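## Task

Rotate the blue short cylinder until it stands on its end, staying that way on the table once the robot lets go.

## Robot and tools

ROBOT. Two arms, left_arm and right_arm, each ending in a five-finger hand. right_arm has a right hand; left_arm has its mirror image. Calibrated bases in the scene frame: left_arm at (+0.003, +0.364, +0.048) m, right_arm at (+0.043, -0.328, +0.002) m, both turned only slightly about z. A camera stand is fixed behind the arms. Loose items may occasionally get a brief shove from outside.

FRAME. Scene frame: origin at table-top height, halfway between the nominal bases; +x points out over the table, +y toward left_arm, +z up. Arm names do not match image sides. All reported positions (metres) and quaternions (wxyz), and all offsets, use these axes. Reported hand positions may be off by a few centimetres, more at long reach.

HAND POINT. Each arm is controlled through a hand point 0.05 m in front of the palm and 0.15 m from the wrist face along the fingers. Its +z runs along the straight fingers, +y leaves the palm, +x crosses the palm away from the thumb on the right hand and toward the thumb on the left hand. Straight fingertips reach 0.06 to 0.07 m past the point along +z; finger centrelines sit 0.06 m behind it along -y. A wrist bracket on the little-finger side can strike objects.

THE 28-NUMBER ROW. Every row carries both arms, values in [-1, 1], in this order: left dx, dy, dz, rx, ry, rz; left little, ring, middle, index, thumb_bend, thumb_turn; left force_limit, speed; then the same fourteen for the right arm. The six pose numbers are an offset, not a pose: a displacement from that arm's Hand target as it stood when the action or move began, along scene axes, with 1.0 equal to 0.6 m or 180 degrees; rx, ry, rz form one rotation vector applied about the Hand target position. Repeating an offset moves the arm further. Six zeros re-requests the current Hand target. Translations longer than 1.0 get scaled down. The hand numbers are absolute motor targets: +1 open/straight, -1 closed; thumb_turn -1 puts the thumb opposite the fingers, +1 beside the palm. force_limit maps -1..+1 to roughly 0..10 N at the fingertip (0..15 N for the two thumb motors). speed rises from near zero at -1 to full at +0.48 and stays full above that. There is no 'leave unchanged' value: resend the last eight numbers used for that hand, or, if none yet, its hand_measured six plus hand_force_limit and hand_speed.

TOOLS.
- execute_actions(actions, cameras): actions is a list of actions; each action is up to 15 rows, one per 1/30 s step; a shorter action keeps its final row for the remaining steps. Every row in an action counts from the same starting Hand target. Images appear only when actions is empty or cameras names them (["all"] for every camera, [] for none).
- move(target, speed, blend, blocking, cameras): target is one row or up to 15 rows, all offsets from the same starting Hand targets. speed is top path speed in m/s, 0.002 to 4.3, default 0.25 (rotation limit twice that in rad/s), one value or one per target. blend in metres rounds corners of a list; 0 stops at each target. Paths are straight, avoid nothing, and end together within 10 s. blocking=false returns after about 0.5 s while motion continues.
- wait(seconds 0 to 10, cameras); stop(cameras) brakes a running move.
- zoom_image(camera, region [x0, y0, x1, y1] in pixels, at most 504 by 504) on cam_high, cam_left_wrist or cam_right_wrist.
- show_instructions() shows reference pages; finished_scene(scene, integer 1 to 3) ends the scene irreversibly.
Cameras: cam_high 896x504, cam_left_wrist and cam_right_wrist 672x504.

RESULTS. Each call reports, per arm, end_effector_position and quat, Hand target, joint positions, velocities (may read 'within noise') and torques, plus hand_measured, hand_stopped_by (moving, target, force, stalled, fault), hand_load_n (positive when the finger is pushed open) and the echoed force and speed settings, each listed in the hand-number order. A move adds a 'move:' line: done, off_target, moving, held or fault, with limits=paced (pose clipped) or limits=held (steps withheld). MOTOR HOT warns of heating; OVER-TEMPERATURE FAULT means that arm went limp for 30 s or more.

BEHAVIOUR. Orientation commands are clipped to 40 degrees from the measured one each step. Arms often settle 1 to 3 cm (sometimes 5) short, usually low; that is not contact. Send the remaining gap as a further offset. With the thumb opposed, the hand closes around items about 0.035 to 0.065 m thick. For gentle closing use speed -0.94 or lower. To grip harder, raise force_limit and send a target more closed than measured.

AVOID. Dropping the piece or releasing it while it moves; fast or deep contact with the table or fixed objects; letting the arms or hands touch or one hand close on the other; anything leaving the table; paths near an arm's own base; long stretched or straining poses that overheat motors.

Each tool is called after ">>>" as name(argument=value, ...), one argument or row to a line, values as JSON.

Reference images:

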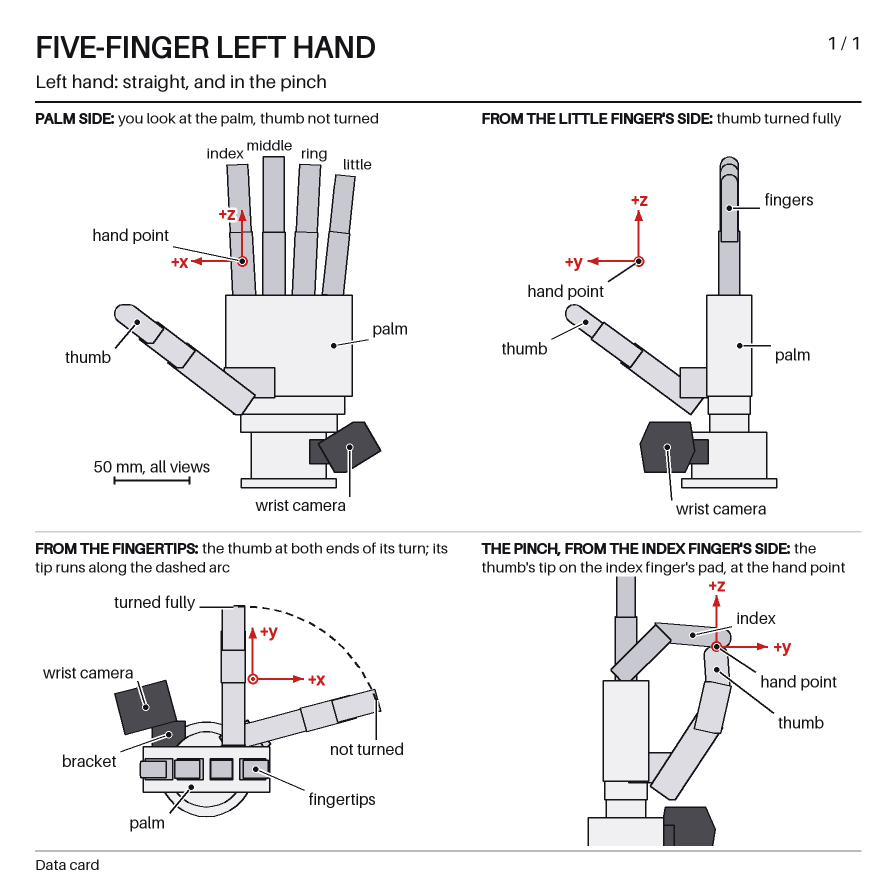

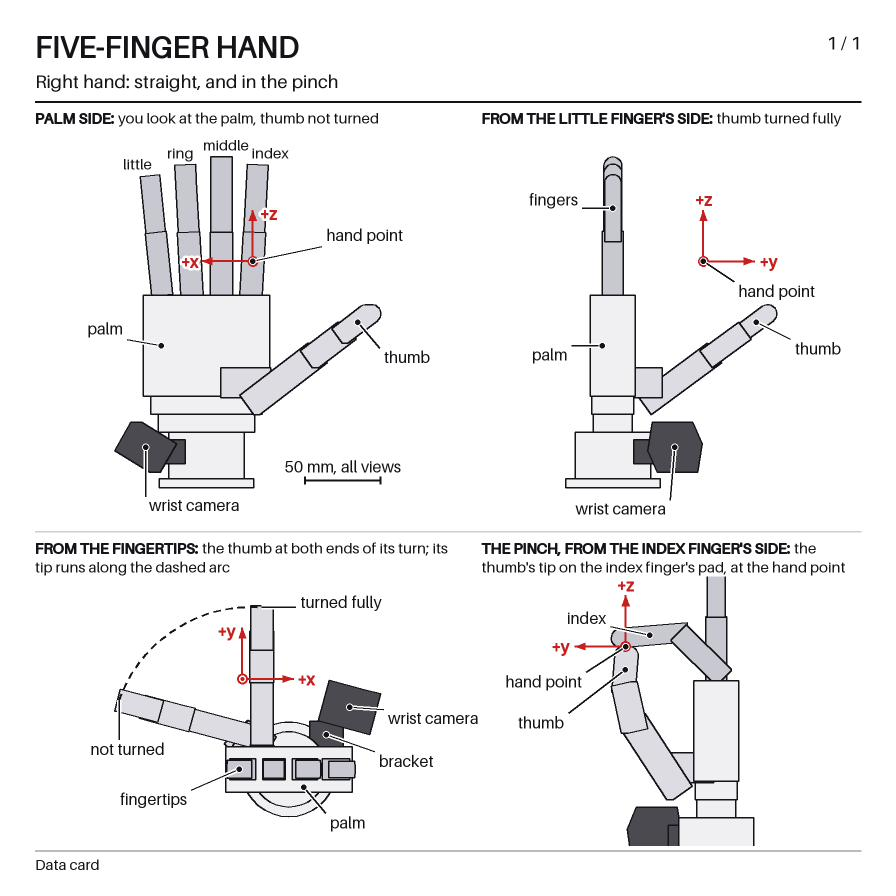

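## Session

>>> execute_actions(
  actions=[],
)

Scene clock: 0.00 s.
left_arm: end_effector_position=(+0.5628, +0.0389, +0.2161) hand_measured=(+1.000, +1.000, +1.000, +1.000, +1.000, +1.000) hand_load_n=(+0.0, +0.0, +0.0, +0.0, +0.0, +0.0) hand_stopped_by=(target, target, target, target, target, target) hand_force_limit=0.00 hand_speed=-0.80 end_effector_quat_wxyz=(+0.608, -0.502, +0.521, -0.328) | right_arm: end_effector_position=(+0.3975, -0.2613, +0.1029) hand_measured=(+1.000, +1.000, +1.000, +1.000, +1.000, +1.000) hand_load_n=(+0.0, +0.0, +0.0, +0.0, +0.0, +0.0) hand_stopped_by=(target, target, target, target, target, target) hand_force_limit=0.00 hand_speed=-0.80 end_effector_quat_wxyz=(-0.034, +0.991, +0.028, +0.124)
Joint positions: left_arm=[-0.794 1.74 1.057 0.589 -1.046 0.227] | right_arm=[0.31 1.278 0.9 -0.935 0.009 -1.298]
Joint velocities: within noise
Joint torques (N m): no reading
Heat: left arm: hottest waist 34 °C; right arm: hottest shoulder 33 °C.
Hand target: left_arm +0.5669, +0.0349, +0.2203; +0.608, -0.504, +0.517, -0.332 | right_arm +0.4087, -0.2575, +0.1144; -0.039, +0.989, +0.027, +0.140

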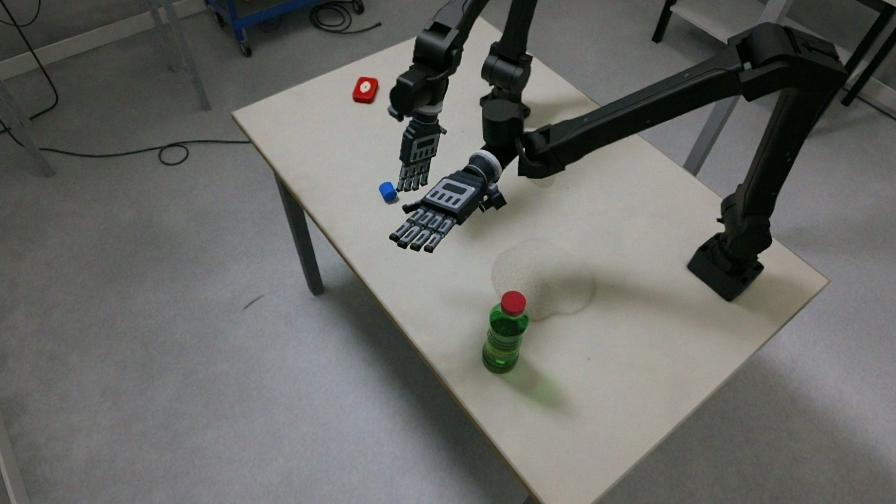

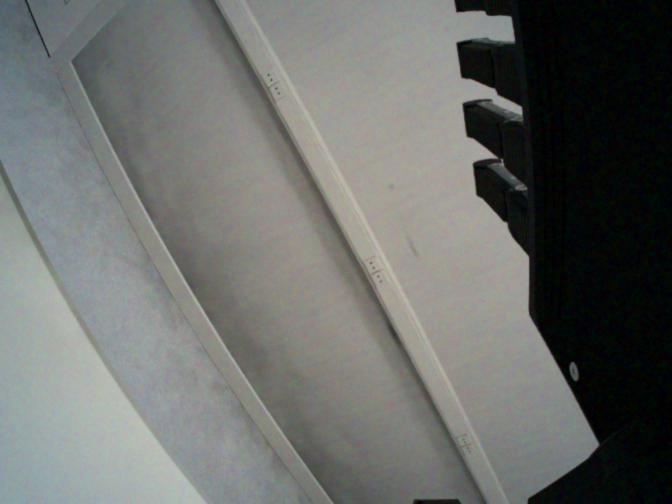

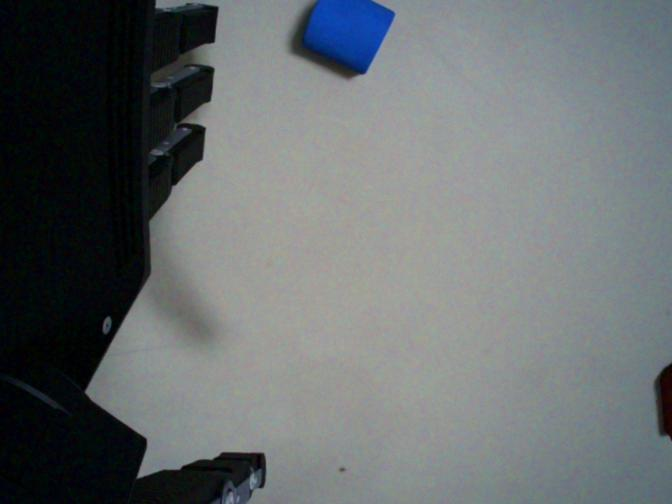

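>>> zoom_image(
  camera="cam_high",
  region=[340, 150, 480, 270],
)

>>> zoom_image(
  camera="cam_right_wrist",
  region=[200, 0, 500, 200],
)

Scaled by 3.600 from the camera's 896x504 image, which has a finer 1280x720 frame.

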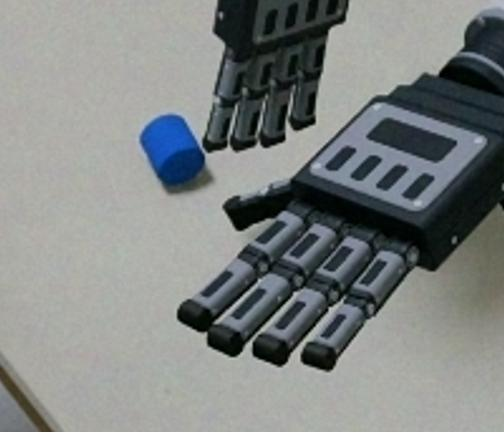

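Scaled by 1.680 from the camera's 672x504 image, which has a finer 960x720 frame.

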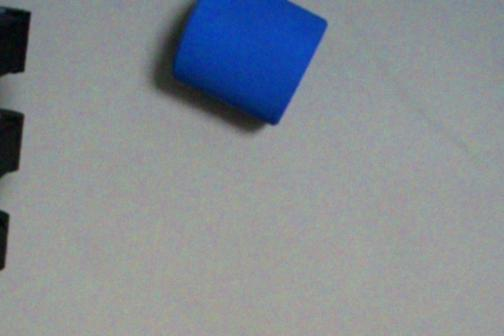

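>>> zoom_image(
  camera="cam_high",
  region=[370, 170, 410, 210],
)

>>> zoom_image(
  camera="cam_right_wrist",
  region=[290, 0, 410, 90],
)

Scaled by 12.600 from the camera's 896x504 image, which has a finer 1280x720 frame.

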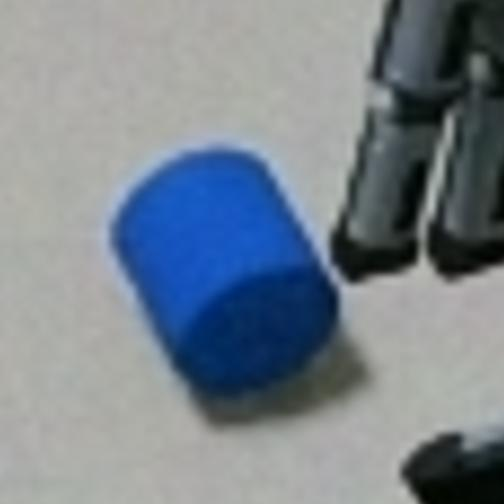

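Scaled by 4.200 from the camera's 672x504 image, which has a finer 960x720 frame.

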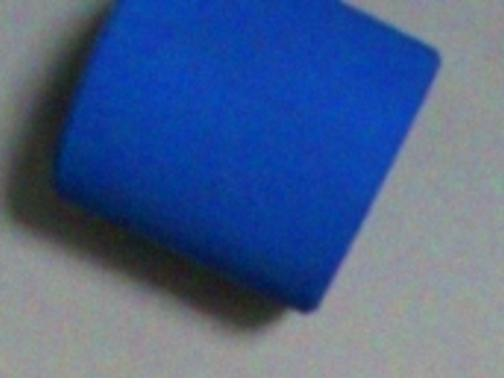

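>>> move(
  target=[-0.25,0.083,0.033,0,0,0,1,1,1,1,1,1,0,-0.8,0.0805,0.026,0.06,0.4046,-0.1989,-0.4806,1,1,1,1,0,-0.75,0,-0.3],
  speed=0.3,
  cameras=["all"],
)

Scene clock: 9.80 s.
left_arm: end_effector_position=(+0.4222, +0.0856, +0.2428) hand_measured=(+1.000, +1.000, +1.000, +1.000, +1.000, +1.000) hand_load_n=(+0.0, +0.0, +0.0, -0.5, +0.0, -0.5) hand_stopped_by=(target, target, target, target, target, target) hand_force_limit=0.00 hand_speed=-0.80 end_effector_quat_wxyz=(+0.609, -0.505, +0.513, -0.333) | right_arm: end_effector_position=(+0.4550, -0.2461, +0.1451) hand_measured=(+1.000, +1.000, +1.000, +1.000, +0.000, -0.750) hand_load_n=(+0.0, +0.0, +0.0, +0.0, +0.0, +0.0) hand_stopped_by=(target, target, target, target, target, target) hand_force_limit=0.00 hand_speed=-0.30 end_effector_quat_wxyz=(+0.436, -0.472, +0.673, -0.367)
Joint positions: left_arm=[-0.961 1.396 0.722 0.568 -1.219 0.193] | right_arm=[0.188 0.924 0.41 0.141 0.277 0.367]
Joint torques (N m): left_arm=[-0.79 -8.82 5.85 0.72 -0.24 0.02] | right_arm=[-0.62 -3.14 9.77 3.14 0.05 0.07]
Heat: left arm: hottest waist 34 °C; right arm: hottest shoulder 33 °C.
Hand target: left_arm +0.4168, +0.0846, +0.2400; +0.608, -0.503, +0.517, -0.332 | right_arm +0.4570, -0.2418, +0.1505; +0.447, -0.465, +0.670, -0.367
Off the commanded pose: left_arm 0.006 m, 1 deg | right_arm 0.007 m, 2 deg.
move: done

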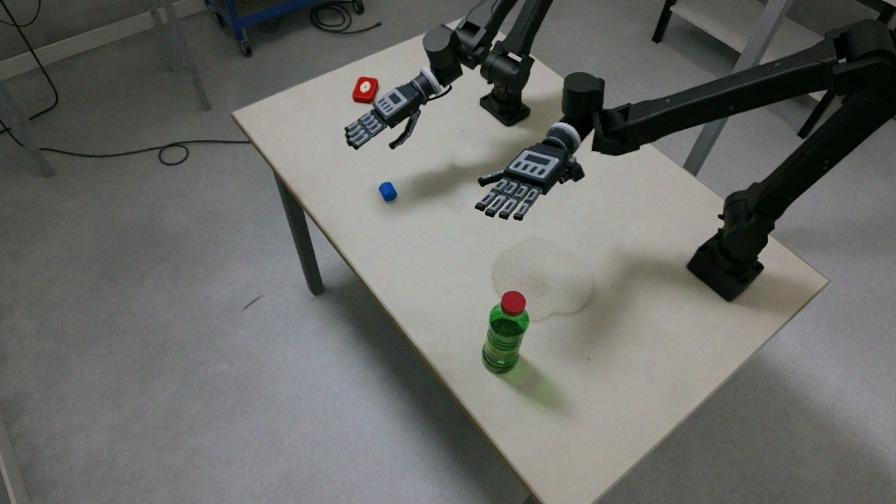

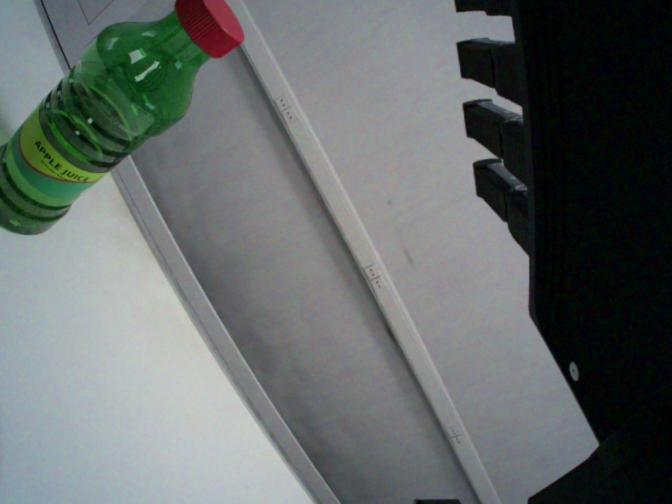

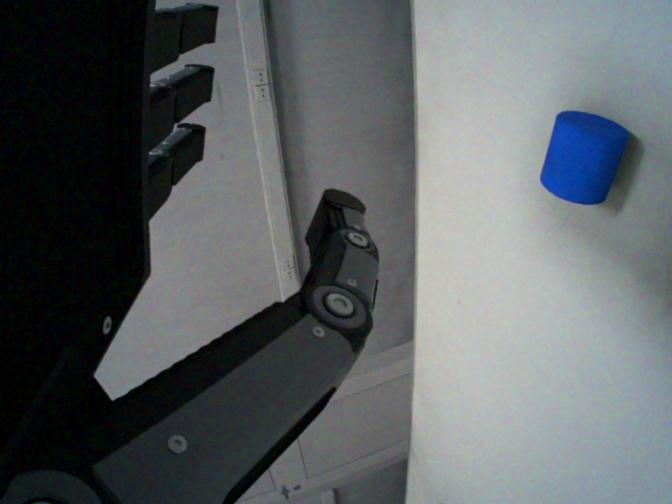

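>>> zoom_image(
  camera="cam_high",
  region=[330, 70, 450, 210],
)

Scaled by 3.600 from the camera's 896x504 image, which has a finer 1280x720 frame.

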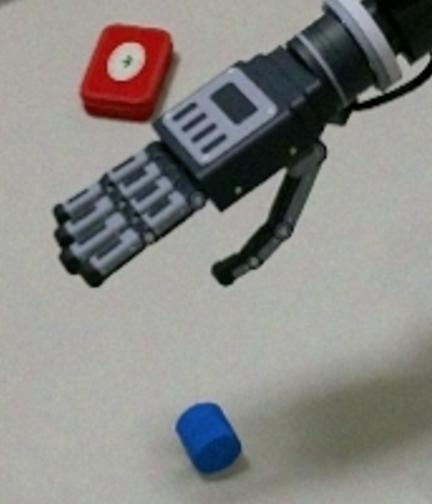

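>>> move(
  target=[0,0,0,0,0,0,1,1,1,1,1,1,0,-0.8,-0.02,0,-0.14,0,0,0,1,1,1,1,0,-0.75,0,-0.3],
  speed=0.2,
  cameras=["cam_high","cam_right_wrist"],
)

>>> zoom_image(
  camera="cam_high",
  region=[350, 140, 430, 220],
)

Scene clock: 11.90 s.
left_arm: end_effector_position=(+0.4222, +0.0855, +0.2428) hand_measured=(+1.000, +1.000, +1.000, +1.000, +1.000, +1.000) hand_load_n=(+0.0, +0.0, +0.0, +0.0, +0.0, +0.0) hand_stopped_by=(target, target, target, target, target, target) hand_force_limit=0.00 hand_speed=-0.80 end_effector_quat_wxyz=(+0.609, -0.505, +0.513, -0.333) | right_arm: end_effector_position=(+0.4442, -0.2456, +0.0647) hand_measured=(+1.000, +1.000, +1.000, +1.000, +0.000, -0.750) hand_load_n=(+0.0, +0.0, +0.0, +0.0, +0.0, +0.0) hand_stopped_by=(target, target, target, target, target, target) hand_force_limit=0.00 hand_speed=-0.30 end_effector_quat_wxyz=(+0.440, -0.469, +0.672, -0.368)
Joint positions: left_arm=[-0.961 1.396 0.722 0.568 -1.219 0.193] | right_arm=[0.199 1.166 0.253 0.547 0.287 0.373]
Joint torques (N m): left_arm=[-0.73 -8.94 5.82 0.73 -0.25 0.02] | right_arm=[-0.73 -3.66 7.39 3.22 0.02 0.04]
Heat: left arm: hottest waist 33 °C; right arm: hottest shoulder 33 °C.
Hand target: left_arm +0.4168, +0.0846, +0.2401; +0.607, -0.503, +0.517, -0.332 | right_arm +0.4450, -0.2418, +0.0664; +0.447, -0.465, +0.670, -0.367
Off the commanded pose: left_arm 0.006 m, 1 deg | right_arm 0.004 m, 1 deg.
move: done
Images, in order (width x height): cam_high 896x504, cam_right_wrist 672x504.

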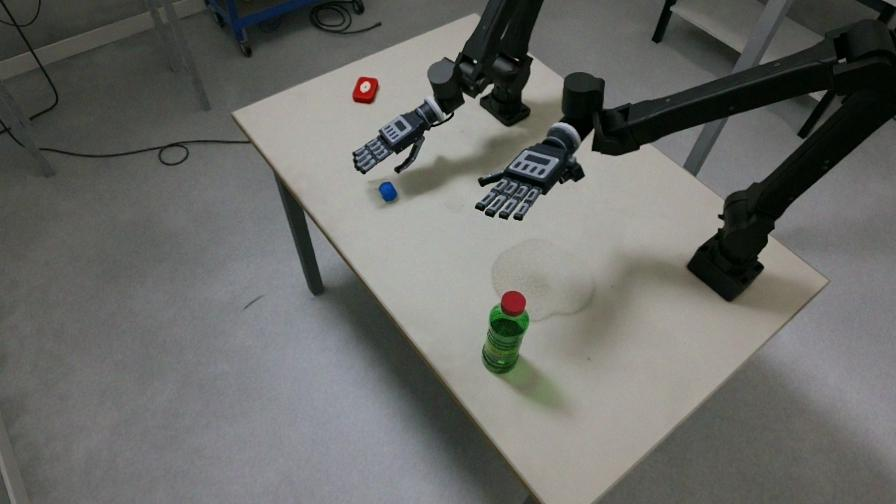

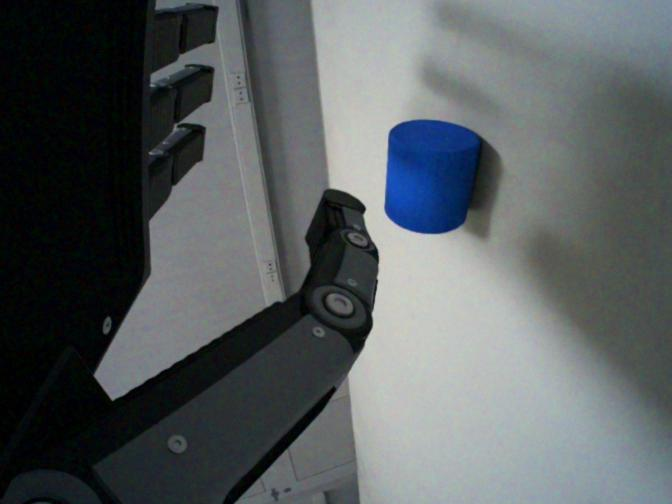

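Scaled by 6.300 from the camera's 896x504 image, which has a finer 1280x720 frame.

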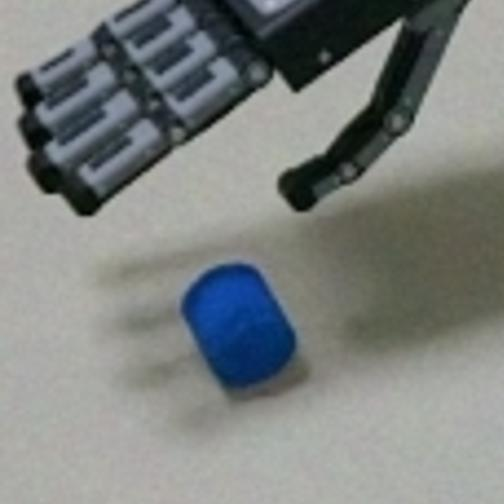

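>>> move(
  target=[0,0,0,0,0,0,1,1,1,1,1,1,0,-0.8,-0.005,0,-0.05,0,0,0,1,1,1,1,0,-0.75,0,-0.3],
  speed=0.1,
  cameras=["cam_high","cam_right_wrist"],
)

>>> zoom_image(
  camera="cam_high",
  region=[350, 140, 430, 220],
)

Scene clock: 14.90 s.
left_arm: end_effector_position=(+0.4222, +0.0855, +0.2428) hand_measured=(+1.000, +1.000, +1.000, +1.000, +1.000, +1.000) hand_load_n=(+0.0, +0.0, +0.0, +0.0, +0.0, +0.0) hand_stopped_by=(target, target, target, target, target, target) hand_force_limit=0.00 hand_speed=-0.80 end_effector_quat_wxyz=(+0.609, -0.505, +0.513, -0.333) | right_arm: end_effector_position=(+0.4417, -0.2456, +0.0347) hand_measured=(+1.000, +1.000, +1.000, +1.000, +0.000, -0.750) hand_load_n=(+0.0, +0.0, +0.0, +0.0, +0.0, +0.0) hand_stopped_by=(target, target, target, target, target, target) hand_force_limit=0.00 hand_speed=-0.30 end_effector_quat_wxyz=(+0.440, -0.469, +0.672, -0.368)
Joint positions: left_arm=[-0.961 1.396 0.722 0.568 -1.219 0.193] | right_arm=[0.202 1.322 0.217 0.74 0.29 0.373]
Joint torques (N m): left_arm=[-0.73 -8.88 5.82 0.69 -0.24 0.01] | right_arm=[-0.79 -4.37 5.82 3 0 0.05]
Heat: left arm: hottest waist 33 °C; right arm: hottest shoulder 33 °C.
Hand target: left_arm +0.4168, +0.0846, +0.2401; +0.607, -0.503, +0.517, -0.332 | right_arm +0.4420, -0.2419, +0.0365; +0.447, -0.465, +0.670, -0.367
Off the commanded pose: left_arm 0.006 m, 1 deg | right_arm 0.004 m, 1 deg.
move: done
Images, in order (width x height): cam_high 896x504, cam_right_wrist 672x504.

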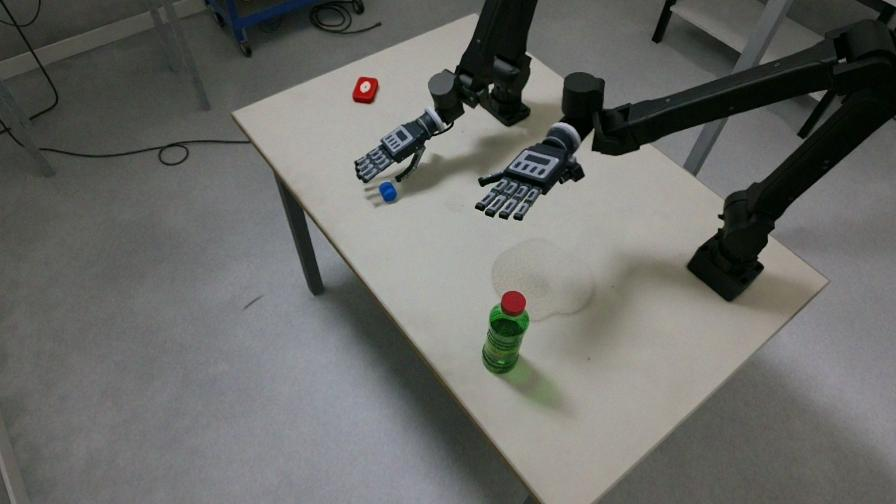

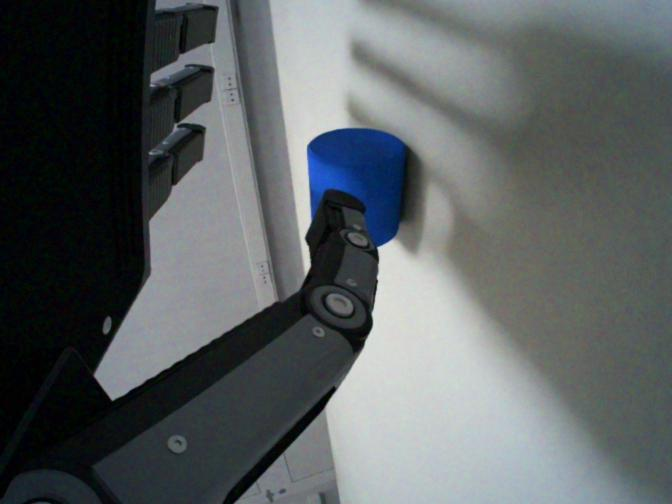

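Scaled by 6.300 from the camera's 896x504 image, which has a finer 1280x720 frame.

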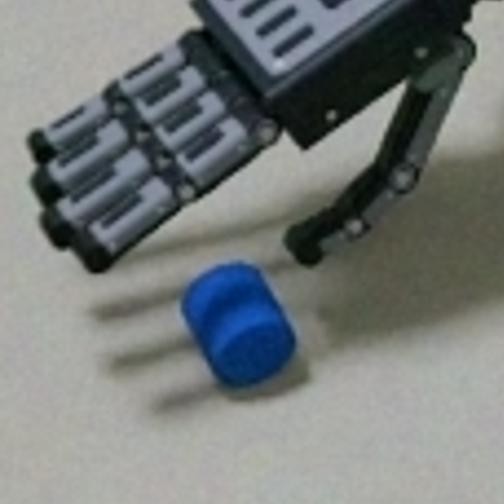

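>>> move(
  target=[0,0,0,0,0,0,1,1,1,1,1,1,0,-0.8,0.004,0,-0.0283,0,0,0,1,1,1,1,0,-0.75,0,-0.3],
  speed=0.06,
  cameras=["cam_high","cam_right_wrist"],
)

>>> zoom_image(
  camera="cam_high",
  region=[350, 140, 430, 220],
)

Scene clock: 16.53 s.
left_arm: end_effector_position=(+0.4222, +0.0855, +0.2428) hand_measured=(+1.000, +1.000, +1.000, +1.000, +1.000, +1.000) hand_load_n=(+0.0, +0.0, +0.0, +0.0, +0.0, -0.5) hand_stopped_by=(target, target, target, target, target, target) hand_force_limit=0.00 hand_speed=-0.80 end_effector_quat_wxyz=(+0.609, -0.505, +0.513, -0.333) | right_arm: end_effector_position=(+0.4461, -0.2446, +0.0191) hand_measured=(+1.000, +1.000, +1.000, +1.000, +0.000, -0.750) hand_load_n=(+0.0, +0.0, +0.0, +0.0, +0.0, +0.0) hand_stopped_by=(target, target, target, target, target, target) hand_force_limit=0.00 hand_speed=-0.30 end_effector_quat_wxyz=(+0.441, -0.468, +0.671, -0.369)
Joint positions: left_arm=[-0.961 1.396 0.722 0.568 -1.219 0.193] | right_arm=[0.202 1.435 0.217 0.857 0.29 0.373]
Joint torques (N m): left_arm=[-0.73 -8.88 5.82 0.7 -0.25 0.02] | right_arm=[-0.67 -3.9 4.55 2.86 -0.08 0.04]
Heat: left arm: hottest waist 33 °C; right arm: hottest shoulder 33 °C.
Hand target: left_arm +0.4168, +0.0846, +0.2401; +0.607, -0.503, +0.517, -0.332 | right_arm +0.4444, -0.2419, +0.0195; +0.447, -0.465, +0.670, -0.367
Off the commanded pose: left_arm 0.006 m, 1 deg | right_arm 0.003 m, 1 deg.
move: done
Images, in order (width x height): cam_high 896x504, cam_right_wrist 672x504.

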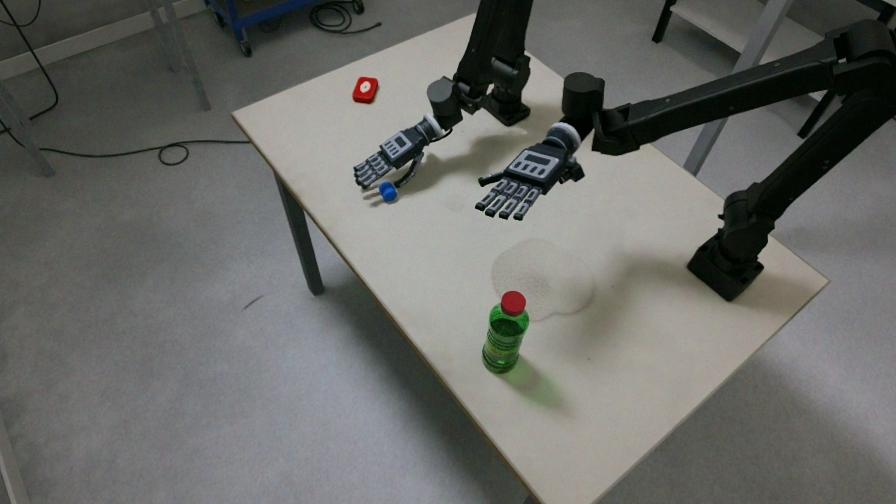

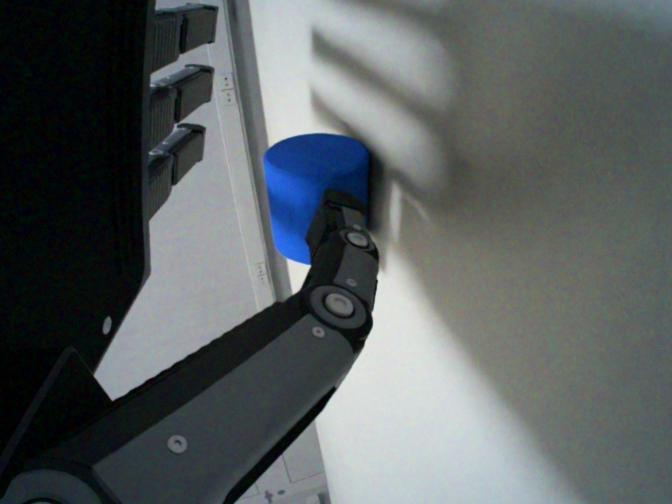

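Scaled by 6.300 from the camera's 896x504 image, which has a finer 1280x720 frame.

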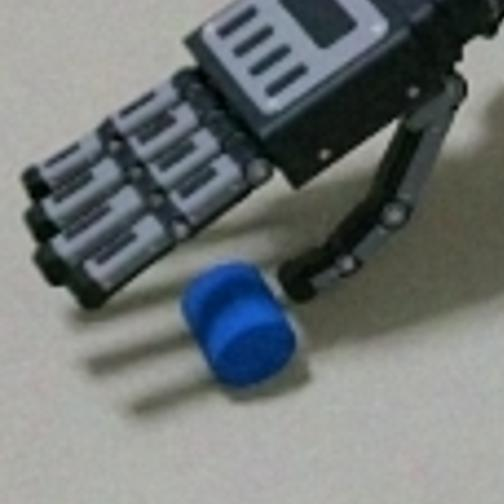

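>>> execute_actions(
  actions=[
    [[0,0,0,0,0,0,1,1,1,1,1,1,0,-0.8,0,0,0,0,0,0,1,1,1,-0.3,0,-0.75,-0.6,-0.85]],
  ],
  cameras=[],
)

>>> wait(
  seconds=3,
  cameras=["cam_high","cam_right_wrist"],
)

>>> zoom_image(
  camera="cam_high",
  region=[350, 140, 430, 220],
)

Scene clock: 18.93 s.
left_arm: end_effector_position=(+0.4222, +0.0855, +0.2428) hand_measured=(+1.000, +1.000, +1.000, +1.000, +1.000, +1.000) hand_load_n=(-0.5, +0.0, +0.0, -0.5, +0.0, +0.0) hand_stopped_by=(target, target, target, target, target, target) hand_force_limit=0.00 hand_speed=-0.80 end_effector_quat_wxyz=(+0.609, -0.505, +0.513, -0.333) | right_arm: end_effector_position=(+0.4462, -0.2446, +0.0193) hand_measured=(+1.000, +1.000, +1.000, +0.292, +0.000, -0.750) hand_load_n=(+0.0, +0.0, +0.0, +3.0, +1.5, -1.0) hand_stopped_by=(target, target, target, force, target, target) hand_force_limit=-0.60 hand_speed=-0.85 end_effector_quat_wxyz=(+0.442, -0.468, +0.671, -0.369)
Joint positions: left_arm=[-0.961 1.396 0.722 0.568 -1.219 0.193] | right_arm=[0.202 1.436 0.217 0.858 0.29 0.373]
Joint torques (N m): left_arm=[-0.85 -8.88 5.87 0.75 -0.25 0.02] | right_arm=[-0.62 -4.07 4.46 3.06 -0.07 0.03]
Heat: left arm: hottest waist 33 °C; right arm: hottest shoulder 33 °C.
Hand target: left_arm +0.4168, +0.0846, +0.2401; +0.607, -0.503, +0.517, -0.332 | right_arm +0.4445, -0.2419, +0.0195; +0.447, -0.465, +0.670, -0.367
Off the commanded pose: left_arm 0.006 m, 1 deg | right_arm 0.003 m, 1 deg.
Step readings (end_effector_position of left_arm | right_arm):
0: (+0.4222, +0.0855, +0.2428) | (+0.4461, -0.2446, +0.0191)
1: (+0.4222, +0.0855, +0.2428) | (+0.4461, -0.2446, +0.0191)
2: (+0.4222, +0.0855, +0.2428) | (+0.4461, -0.2446, +0.0191)
4: (+0.4222, +0.0855, +0.2428) | (+0.4461, -0.2446, +0.0191)
8: (+0.4222, +0.0855, +0.2428) | (+0.4461, -0.2446, +0.0191)
15: (+0.4222, +0.0855, +0.2428) | (+0.4462, -0.2446, +0.0192)
No camera images: "cameras" was empty.

Scene clock: 21.93 s.
left_arm: end_effector_position=(+0.4222, +0.0855, +0.2428) hand_measured=(+1.000, +1.000, +1.000, +1.000, +1.000, +1.000) hand_load_n=(+0.0, +0.0, +0.0, +0.0, +0.0, +0.0) hand_stopped_by=(target, target, target, target, target, target) hand_force_limit=0.00 hand_speed=-0.80 end_effector_quat_wxyz=(+0.609, -0.505, +0.513, -0.333) | right_arm: end_effector_position=(+0.4462, -0.2446, +0.0193) hand_measured=(+1.000, +1.000, +1.000, +0.292, +0.000, -0.750) hand_load_n=(+0.0, +0.0, +0.0, +3.0, +1.5, -0.5) hand_stopped_by=(target, target, target, force, target, target) hand_force_limit=-0.60 hand_speed=-0.85 end_effector_quat_wxyz=(+0.442, -0.468, +0.671, -0.369)
Joint positions: left_arm=[-0.961 1.396 0.722 0.568 -1.219 0.193] | right_arm=[0.202 1.436 0.217 0.858 0.29 0.373]
Joint torques (N m): left_arm=[-0.79 -8.88 5.82 0.73 -0.25 0.01] | right_arm=[-0.85 -3.49 4.64 3.1 -0.06 0.07]
Heat: left arm: hottest waist 33 °C; right arm: hottest shoulder 33 °C.
Hand target: left_arm +0.4168, +0.0846, +0.2401; +0.607, -0.503, +0.517, -0.332 | right_arm +0.4445, -0.2419, +0.0195; +0.447, -0.465, +0.670, -0.367
Off the commanded pose: left_arm 0.006 m, 1 deg | right_arm 0.003 m, 1 deg.
wait: 3.00 s; at rest by 0.17 s
Images, in order (width x height): cam_high 896x504, cam_right_wrist 672x504.

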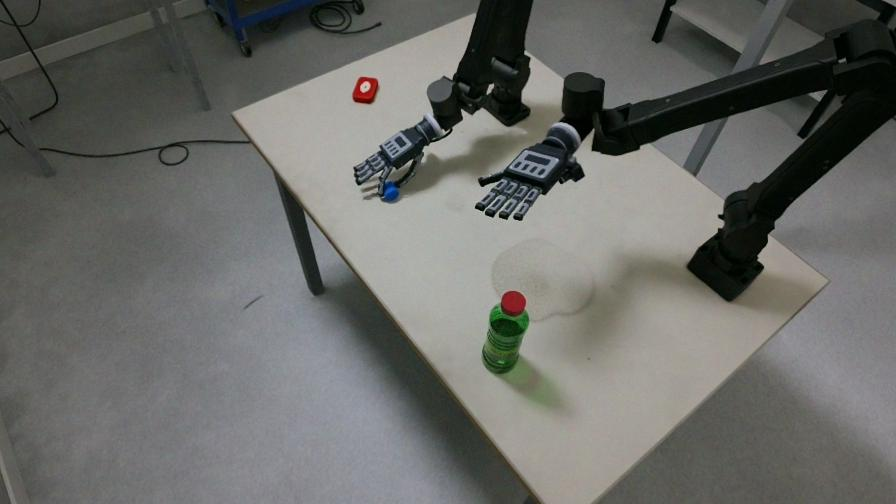

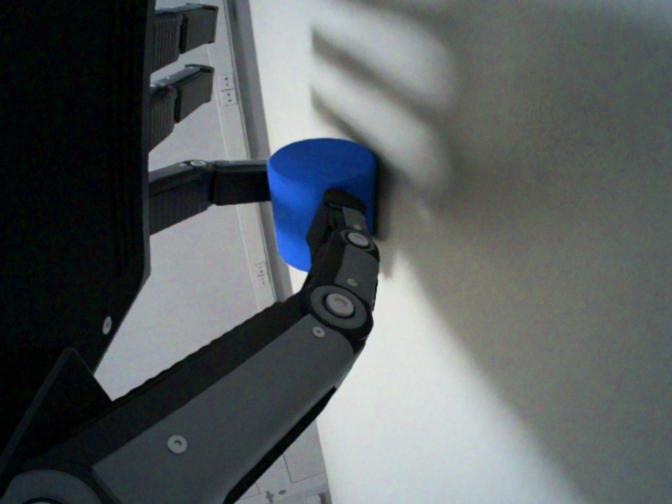

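Scaled by 6.300 from the camera's 896x504 image, which has a finer 1280x720 frame.

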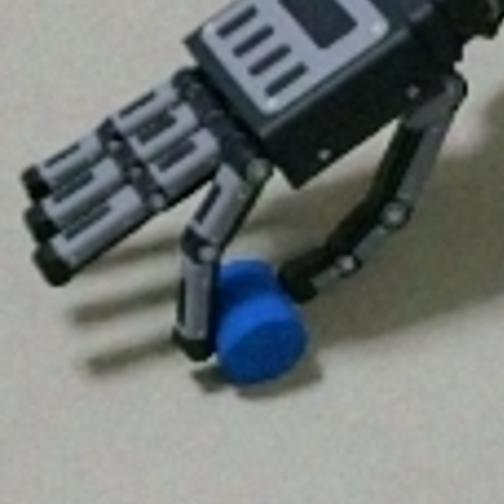

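>>> execute_actions(
  actions=[
    [[0,0,0,0,0,0,1,1,1,1,1,1,0,-0.8,0,0,0,0,0,0,1,1,1,1,0,-0.75,-0.6,-0.6]],
    [[0,0,0,0,0,0,1,1,1,1,1,1,0,-0.8,0,0,0,0,0,0,1,1,1,1,0,-0.45,-0.6,-0.6]],
  ],
  cameras=[],
)

>>> move(
  target=[0,0,0,0,0,0,1,1,1,1,1,1,0,-0.8,-0.006,-0.0167,0,0,0,0,1,1,1,1,0,-0.45,-0.6,-0.6],
  speed=0.06,
  cameras=["cam_high","cam_right_wrist"],
)

>>> zoom_image(
  camera="cam_high",
  region=[350, 140, 430, 220],
)

Scene clock: 23.57 s.
left_arm: end_effector_position=(+0.4222, +0.0855, +0.2428) hand_measured=(+1.000, +1.000, +1.000, +1.000, +1.000, +1.000) hand_load_n=(+0.0, +0.0, +0.0, +0.0, +0.0, -0.5) hand_stopped_by=(target, target, target, target, target, target) hand_force_limit=0.00 hand_speed=-0.80 end_effector_quat_wxyz=(+0.609, -0.505, +0.513, -0.333) | right_arm: end_effector_position=(+0.4462, -0.2446, +0.0191) hand_measured=(+1.000, +1.000, +1.000, +1.000, +0.000, -0.450) hand_load_n=(+0.0, +0.0, +0.0, +0.0, +0.0, +0.0) hand_stopped_by=(target, target, target, target, target, target) hand_force_limit=-0.60 hand_speed=-0.60 end_effector_quat_wxyz=(+0.441, -0.468, +0.671, -0.369)
Joint positions: left_arm=[-0.961 1.396 0.722 0.568 -1.219 0.193] | right_arm=[0.202 1.436 0.217 0.858 0.29 0.373]
Joint torques (N m): left_arm=[-0.79 -8.82 5.79 0.75 -0.24 0.02] | right_arm=[-0.79 -5.19 4.44 3 -0.06 0.1]
Heat: left arm: hottest waist 33 °C; right arm: hottest shoulder 33 °C.
Hand target: left_arm +0.4168, +0.0846, +0.2401; +0.607, -0.503, +0.517, -0.332 | right_arm +0.4444, -0.2419, +0.0194; +0.447, -0.465, +0.670, -0.367
Off the commanded pose: left_arm 0.006 m, 1 deg | right_arm 0.003 m, 1 deg.
Step readings (end_effector_position of left_arm | right_arm):
0: (+0.4222, +0.0855, +0.2428) | (+0.4462, -0.2446, +0.0193)
1: (+0.4222, +0.0855, +0.2428) | (+0.4462, -0.2446, +0.0193)
2: (+0.4222, +0.0855, +0.2428) | (+0.4462, -0.2446, +0.0193)
4: (+0.4222, +0.0855, +0.2428) | (+0.4462, -0.2446, +0.0193)
8: (+0.4222, +0.0855, +0.2428) | (+0.4462, -0.2446, +0.0193)
15: (+0.4222, +0.0855, +0.2428) | (+0.4462, -0.2446, +0.0191)
16: (+0.4222, +0.0855, +0.2428) | (+0.4462, -0.2446, +0.0191)
17: (+0.4222, +0.0855, +0.2428) | (+0.4462, -0.2446, +0.0191)
19: (+0.4222, +0.0855, +0.2428) | (+0.4462, -0.2446, +0.0191)
23: (+0.4222, +0.0855, +0.2428) | (+0.4462, -0.2446, +0.0191)
30: (+0.4222, +0.0855, +0.2428) | (+0.4462, -0.2446, +0.0191)
No camera images: "cameras" was empty.

Scene clock: 24.43 s.
left_arm: end_effector_position=(+0.4222, +0.0855, +0.2428) hand_measured=(+1.000, +1.000, +1.000, +1.000, +1.000, +1.000) hand_load_n=(+0.0, +0.0, +0.0, +0.0, +0.0, +0.0) hand_stopped_by=(target, target, target, target, target, target) hand_force_limit=0.00 hand_speed=-0.80 end_effector_quat_wxyz=(+0.609, -0.505, +0.513, -0.333) | right_arm: end_effector_position=(+0.4388, -0.2490, +0.0142) hand_measured=(+1.000, +1.000, +1.000, +1.000, +0.000, -0.450) hand_load_n=(-0.5, +0.0, +0.0, +0.0, +0.0, +0.0) hand_stopped_by=(target, target, target, target, target, target) hand_force_limit=-0.60 hand_speed=-0.60 end_effector_quat_wxyz=(+0.441, -0.471, +0.674, -0.361)
Joint positions: left_arm=[-0.961 1.396 0.722 0.568 -1.219 0.193] | right_arm=[0.178 1.436 0.199 0.866 0.256 0.373]
Joint torques (N m): left_arm=[-0.79 -9 5.81 0.72 -0.24 0.02] | right_arm=[-2.2 -5.19 4.86 3 -0.11 -0.13]
Heat: left arm: hottest waist 33 °C; right arm: hottest shoulder 33 °C.
Hand target: left_arm +0.4168, +0.0846, +0.2401; +0.607, -0.503, +0.517, -0.332 | right_arm +0.4408, -0.2519, +0.0194; +0.447, -0.465, +0.670, -0.367
Off the commanded pose: left_arm 0.006 m, 1 deg | right_arm 0.006 m, 1 deg.
move: done
Images, in order (width x height): cam_high 896x504, cam_right_wrist 672x504.

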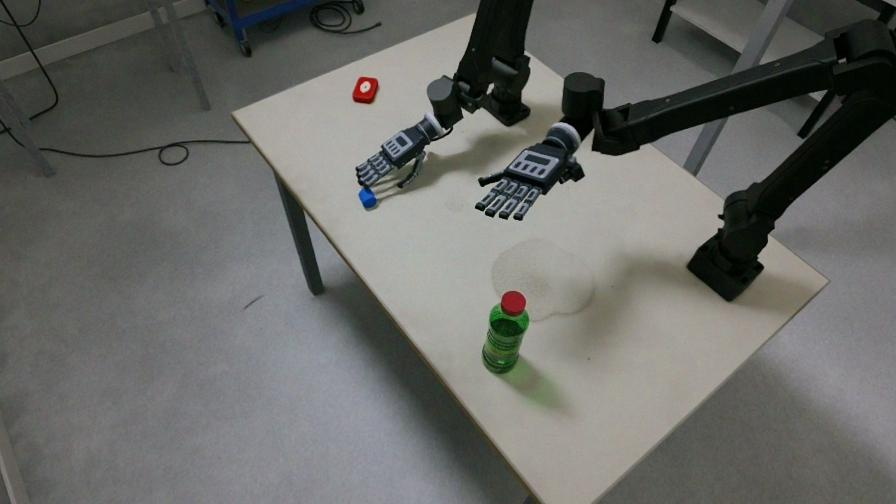

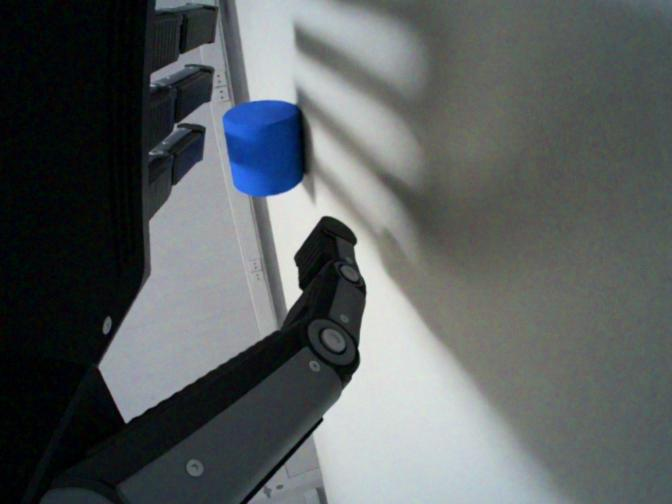

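Scaled by 6.300 from the camera's 896x504 image, which has a finer 1280x720 frame.

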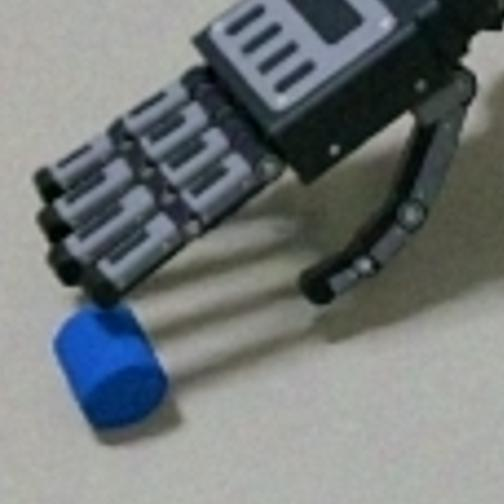

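>>> move(
  target=[
    [0,0,0,0,0,0,1,1,1,1,1,1,0,-0.8,0,0,0.083,0,0,0,1,1,1,1,0,-0.45,-0.6,-0.6],
    [0,0,0,0,0,0,1,1,1,1,1,1,0,-0.8,0.088,-0.024,0.083,0,0,0,1,1,1,1,0,-0.45,-0.6,-0.6],
    [0,0,0,0,0,0,1,1,1,1,1,1,0,-0.8,0.088,-0.024,0.029,0,0,0,1,1,1,1,0,-0.45,-0.6,-0.6],
  ],
  speed=0.15,
  blend=[0.01,0.01,0],
  cameras=["cam_high","cam_right_wrist"],
)

>>> zoom_image(
  camera="cam_high",
  region=[330, 150, 410, 230],
)

Scene clock: 26.87 s.
left_arm: end_effector_position=(+0.4222, +0.0855, +0.2428) hand_measured=(+1.000, +1.000, +1.000, +1.000, +1.000, +1.000) hand_load_n=(+0.0, +0.0, +0.0, +0.0, +0.0, -0.5) hand_stopped_by=(target, target, target, target, target, target) hand_force_limit=0.00 hand_speed=-0.80 end_effector_quat_wxyz=(+0.609, -0.505, +0.513, -0.333) | right_arm: end_effector_position=(+0.4753, -0.2650, +0.0228) hand_measured=(+1.000, +1.000, +1.000, +1.000, +0.000, -0.450) hand_load_n=(+0.0, +0.0, +0.0, +0.0, +0.0, +0.0) hand_stopped_by=(target, target, target, target, target, target) hand_force_limit=-0.60 hand_speed=-0.60 end_effector_quat_wxyz=(+0.433, -0.473, +0.680, -0.354)
Joint positions: left_arm=[-0.961 1.396 0.722 0.568 -1.219 0.193] | right_arm=[0.091 1.443 0.303 0.751 0.175 0.349]
Joint torques (N m): left_arm=[-0.62 -9 5.87 0.72 -0.25 0.02] | right_arm=[-2.55 -5.25 8.72 3.1 -0.14 -0.15]
Heat: left arm: hottest waist 33 °C; right arm: hottest shoulder 33 °C.
Hand target: left_arm +0.4168, +0.0846, +0.2401; +0.607, -0.503, +0.517, -0.332 | right_arm +0.4937, -0.2663, +0.0369; +0.447, -0.465, +0.670, -0.367
Off the commanded pose: left_arm 0.006 m, 1 deg | right_arm 0.023 m, 3 deg.
move: off_target (right_arm)
Images, in order (width x height): cam_high 896x504, cam_right_wrist 672x504.

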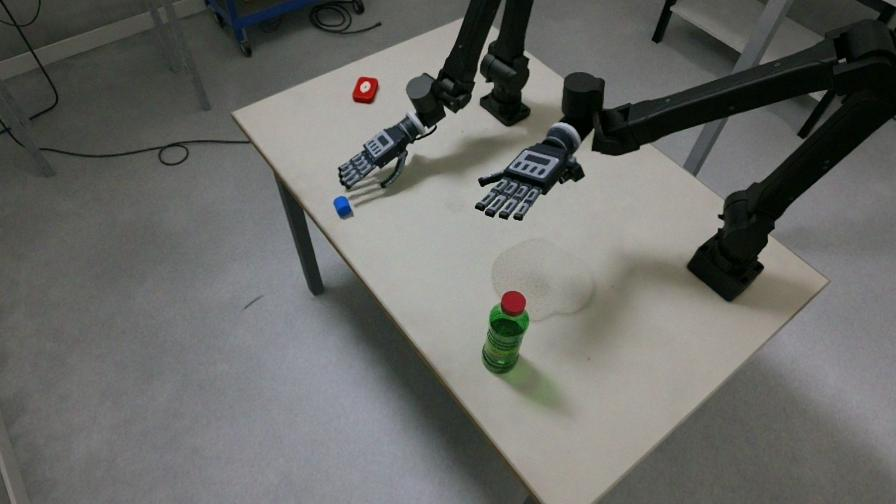

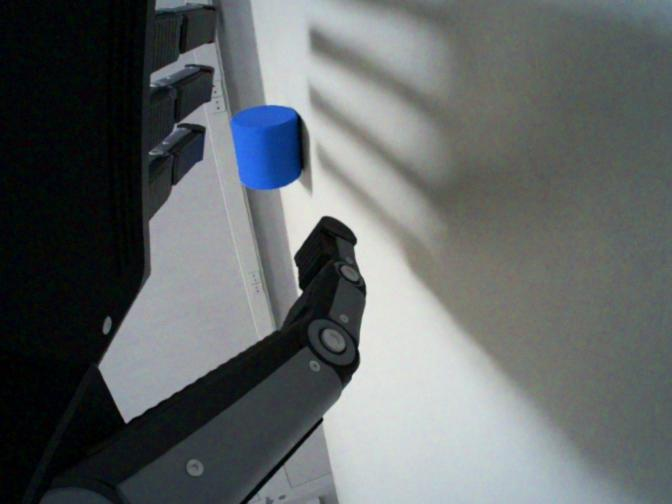

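Scaled by 6.300 from the camera's 896x504 image, which has a finer 1280x720 frame.

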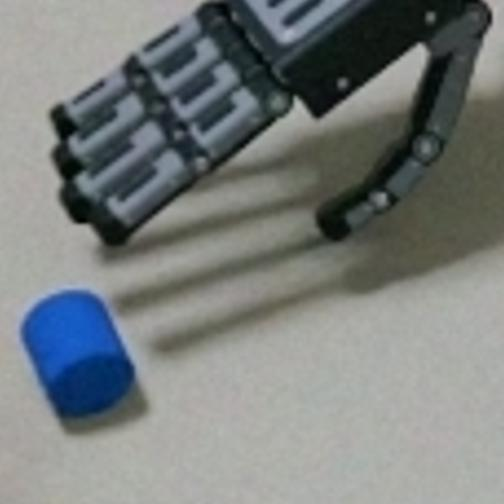

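>>> wait(
  seconds=0,
  cameras=["cam_high","cam_right_wrist"],
)

Scene clock: 27.13 s.
left_arm: end_effector_position=(+0.4222, +0.0855, +0.2428) hand_measured=(+1.000, +1.000, +1.000, +1.000, +1.000, +1.000) hand_load_n=(+0.0, +0.0, +0.0, +0.0, +0.0, +0.0) hand_stopped_by=(target, target, target, target, target, target) hand_force_limit=0.00 hand_speed=-0.80 end_effector_quat_wxyz=(+0.609, -0.505, +0.513, -0.333) | right_arm: end_effector_position=(+0.4753, -0.2650, +0.0228) hand_measured=(+1.000, +1.000, +1.000, +1.000, +0.000, -0.450) hand_load_n=(+0.0, +0.0, +0.0, +0.0, +0.0, +0.0) hand_stopped_by=(target, target, target, target, target, target) hand_force_limit=-0.60 hand_speed=-0.60 end_effector_quat_wxyz=(+0.433, -0.473, +0.680, -0.354)
Joint positions: left_arm=[-0.961 1.396 0.722 0.568 -1.219 0.193] | right_arm=[0.091 1.443 0.303 0.751 0.175 0.349]
Joint torques (N m): left_arm=[-0.79 -8.88 5.83 0.73 -0.25 0.01] | right_arm=[-2.02 -5.01 8.68 3.1 -0.15 -0.19]
Heat: left arm: hottest waist 33 °C; right arm: hottest shoulder 33 °C.
Hand target: left_arm +0.4168, +0.0846, +0.2401; +0.607, -0.503, +0.517, -0.332 | right_arm +0.4936, -0.2663, +0.0368; +0.447, -0.465, +0.670, -0.367
Off the commanded pose: left_arm 0.006 m, 1 deg | right_arm 0.023 m, 3 deg.
Images, in order (width x height): cam_high 896x504, cam_right_wrist 672x504.

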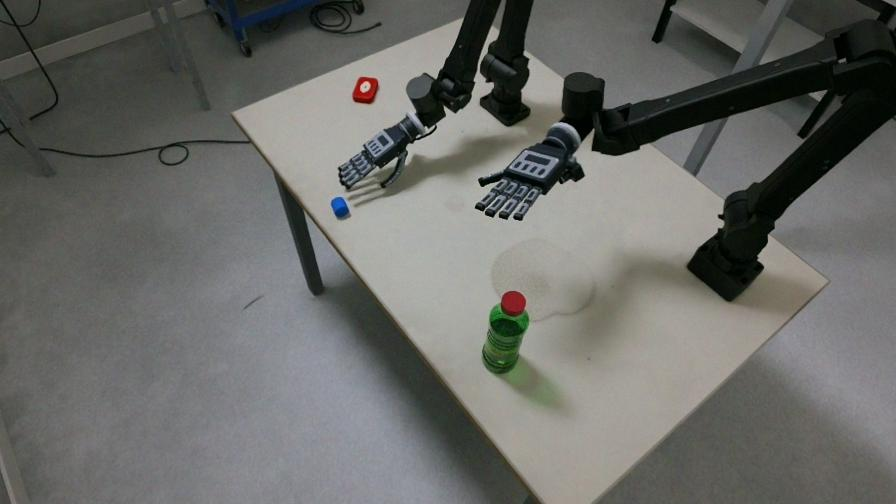

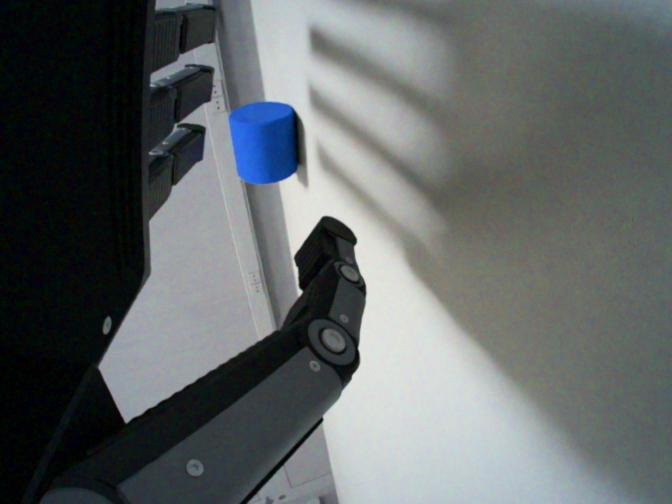

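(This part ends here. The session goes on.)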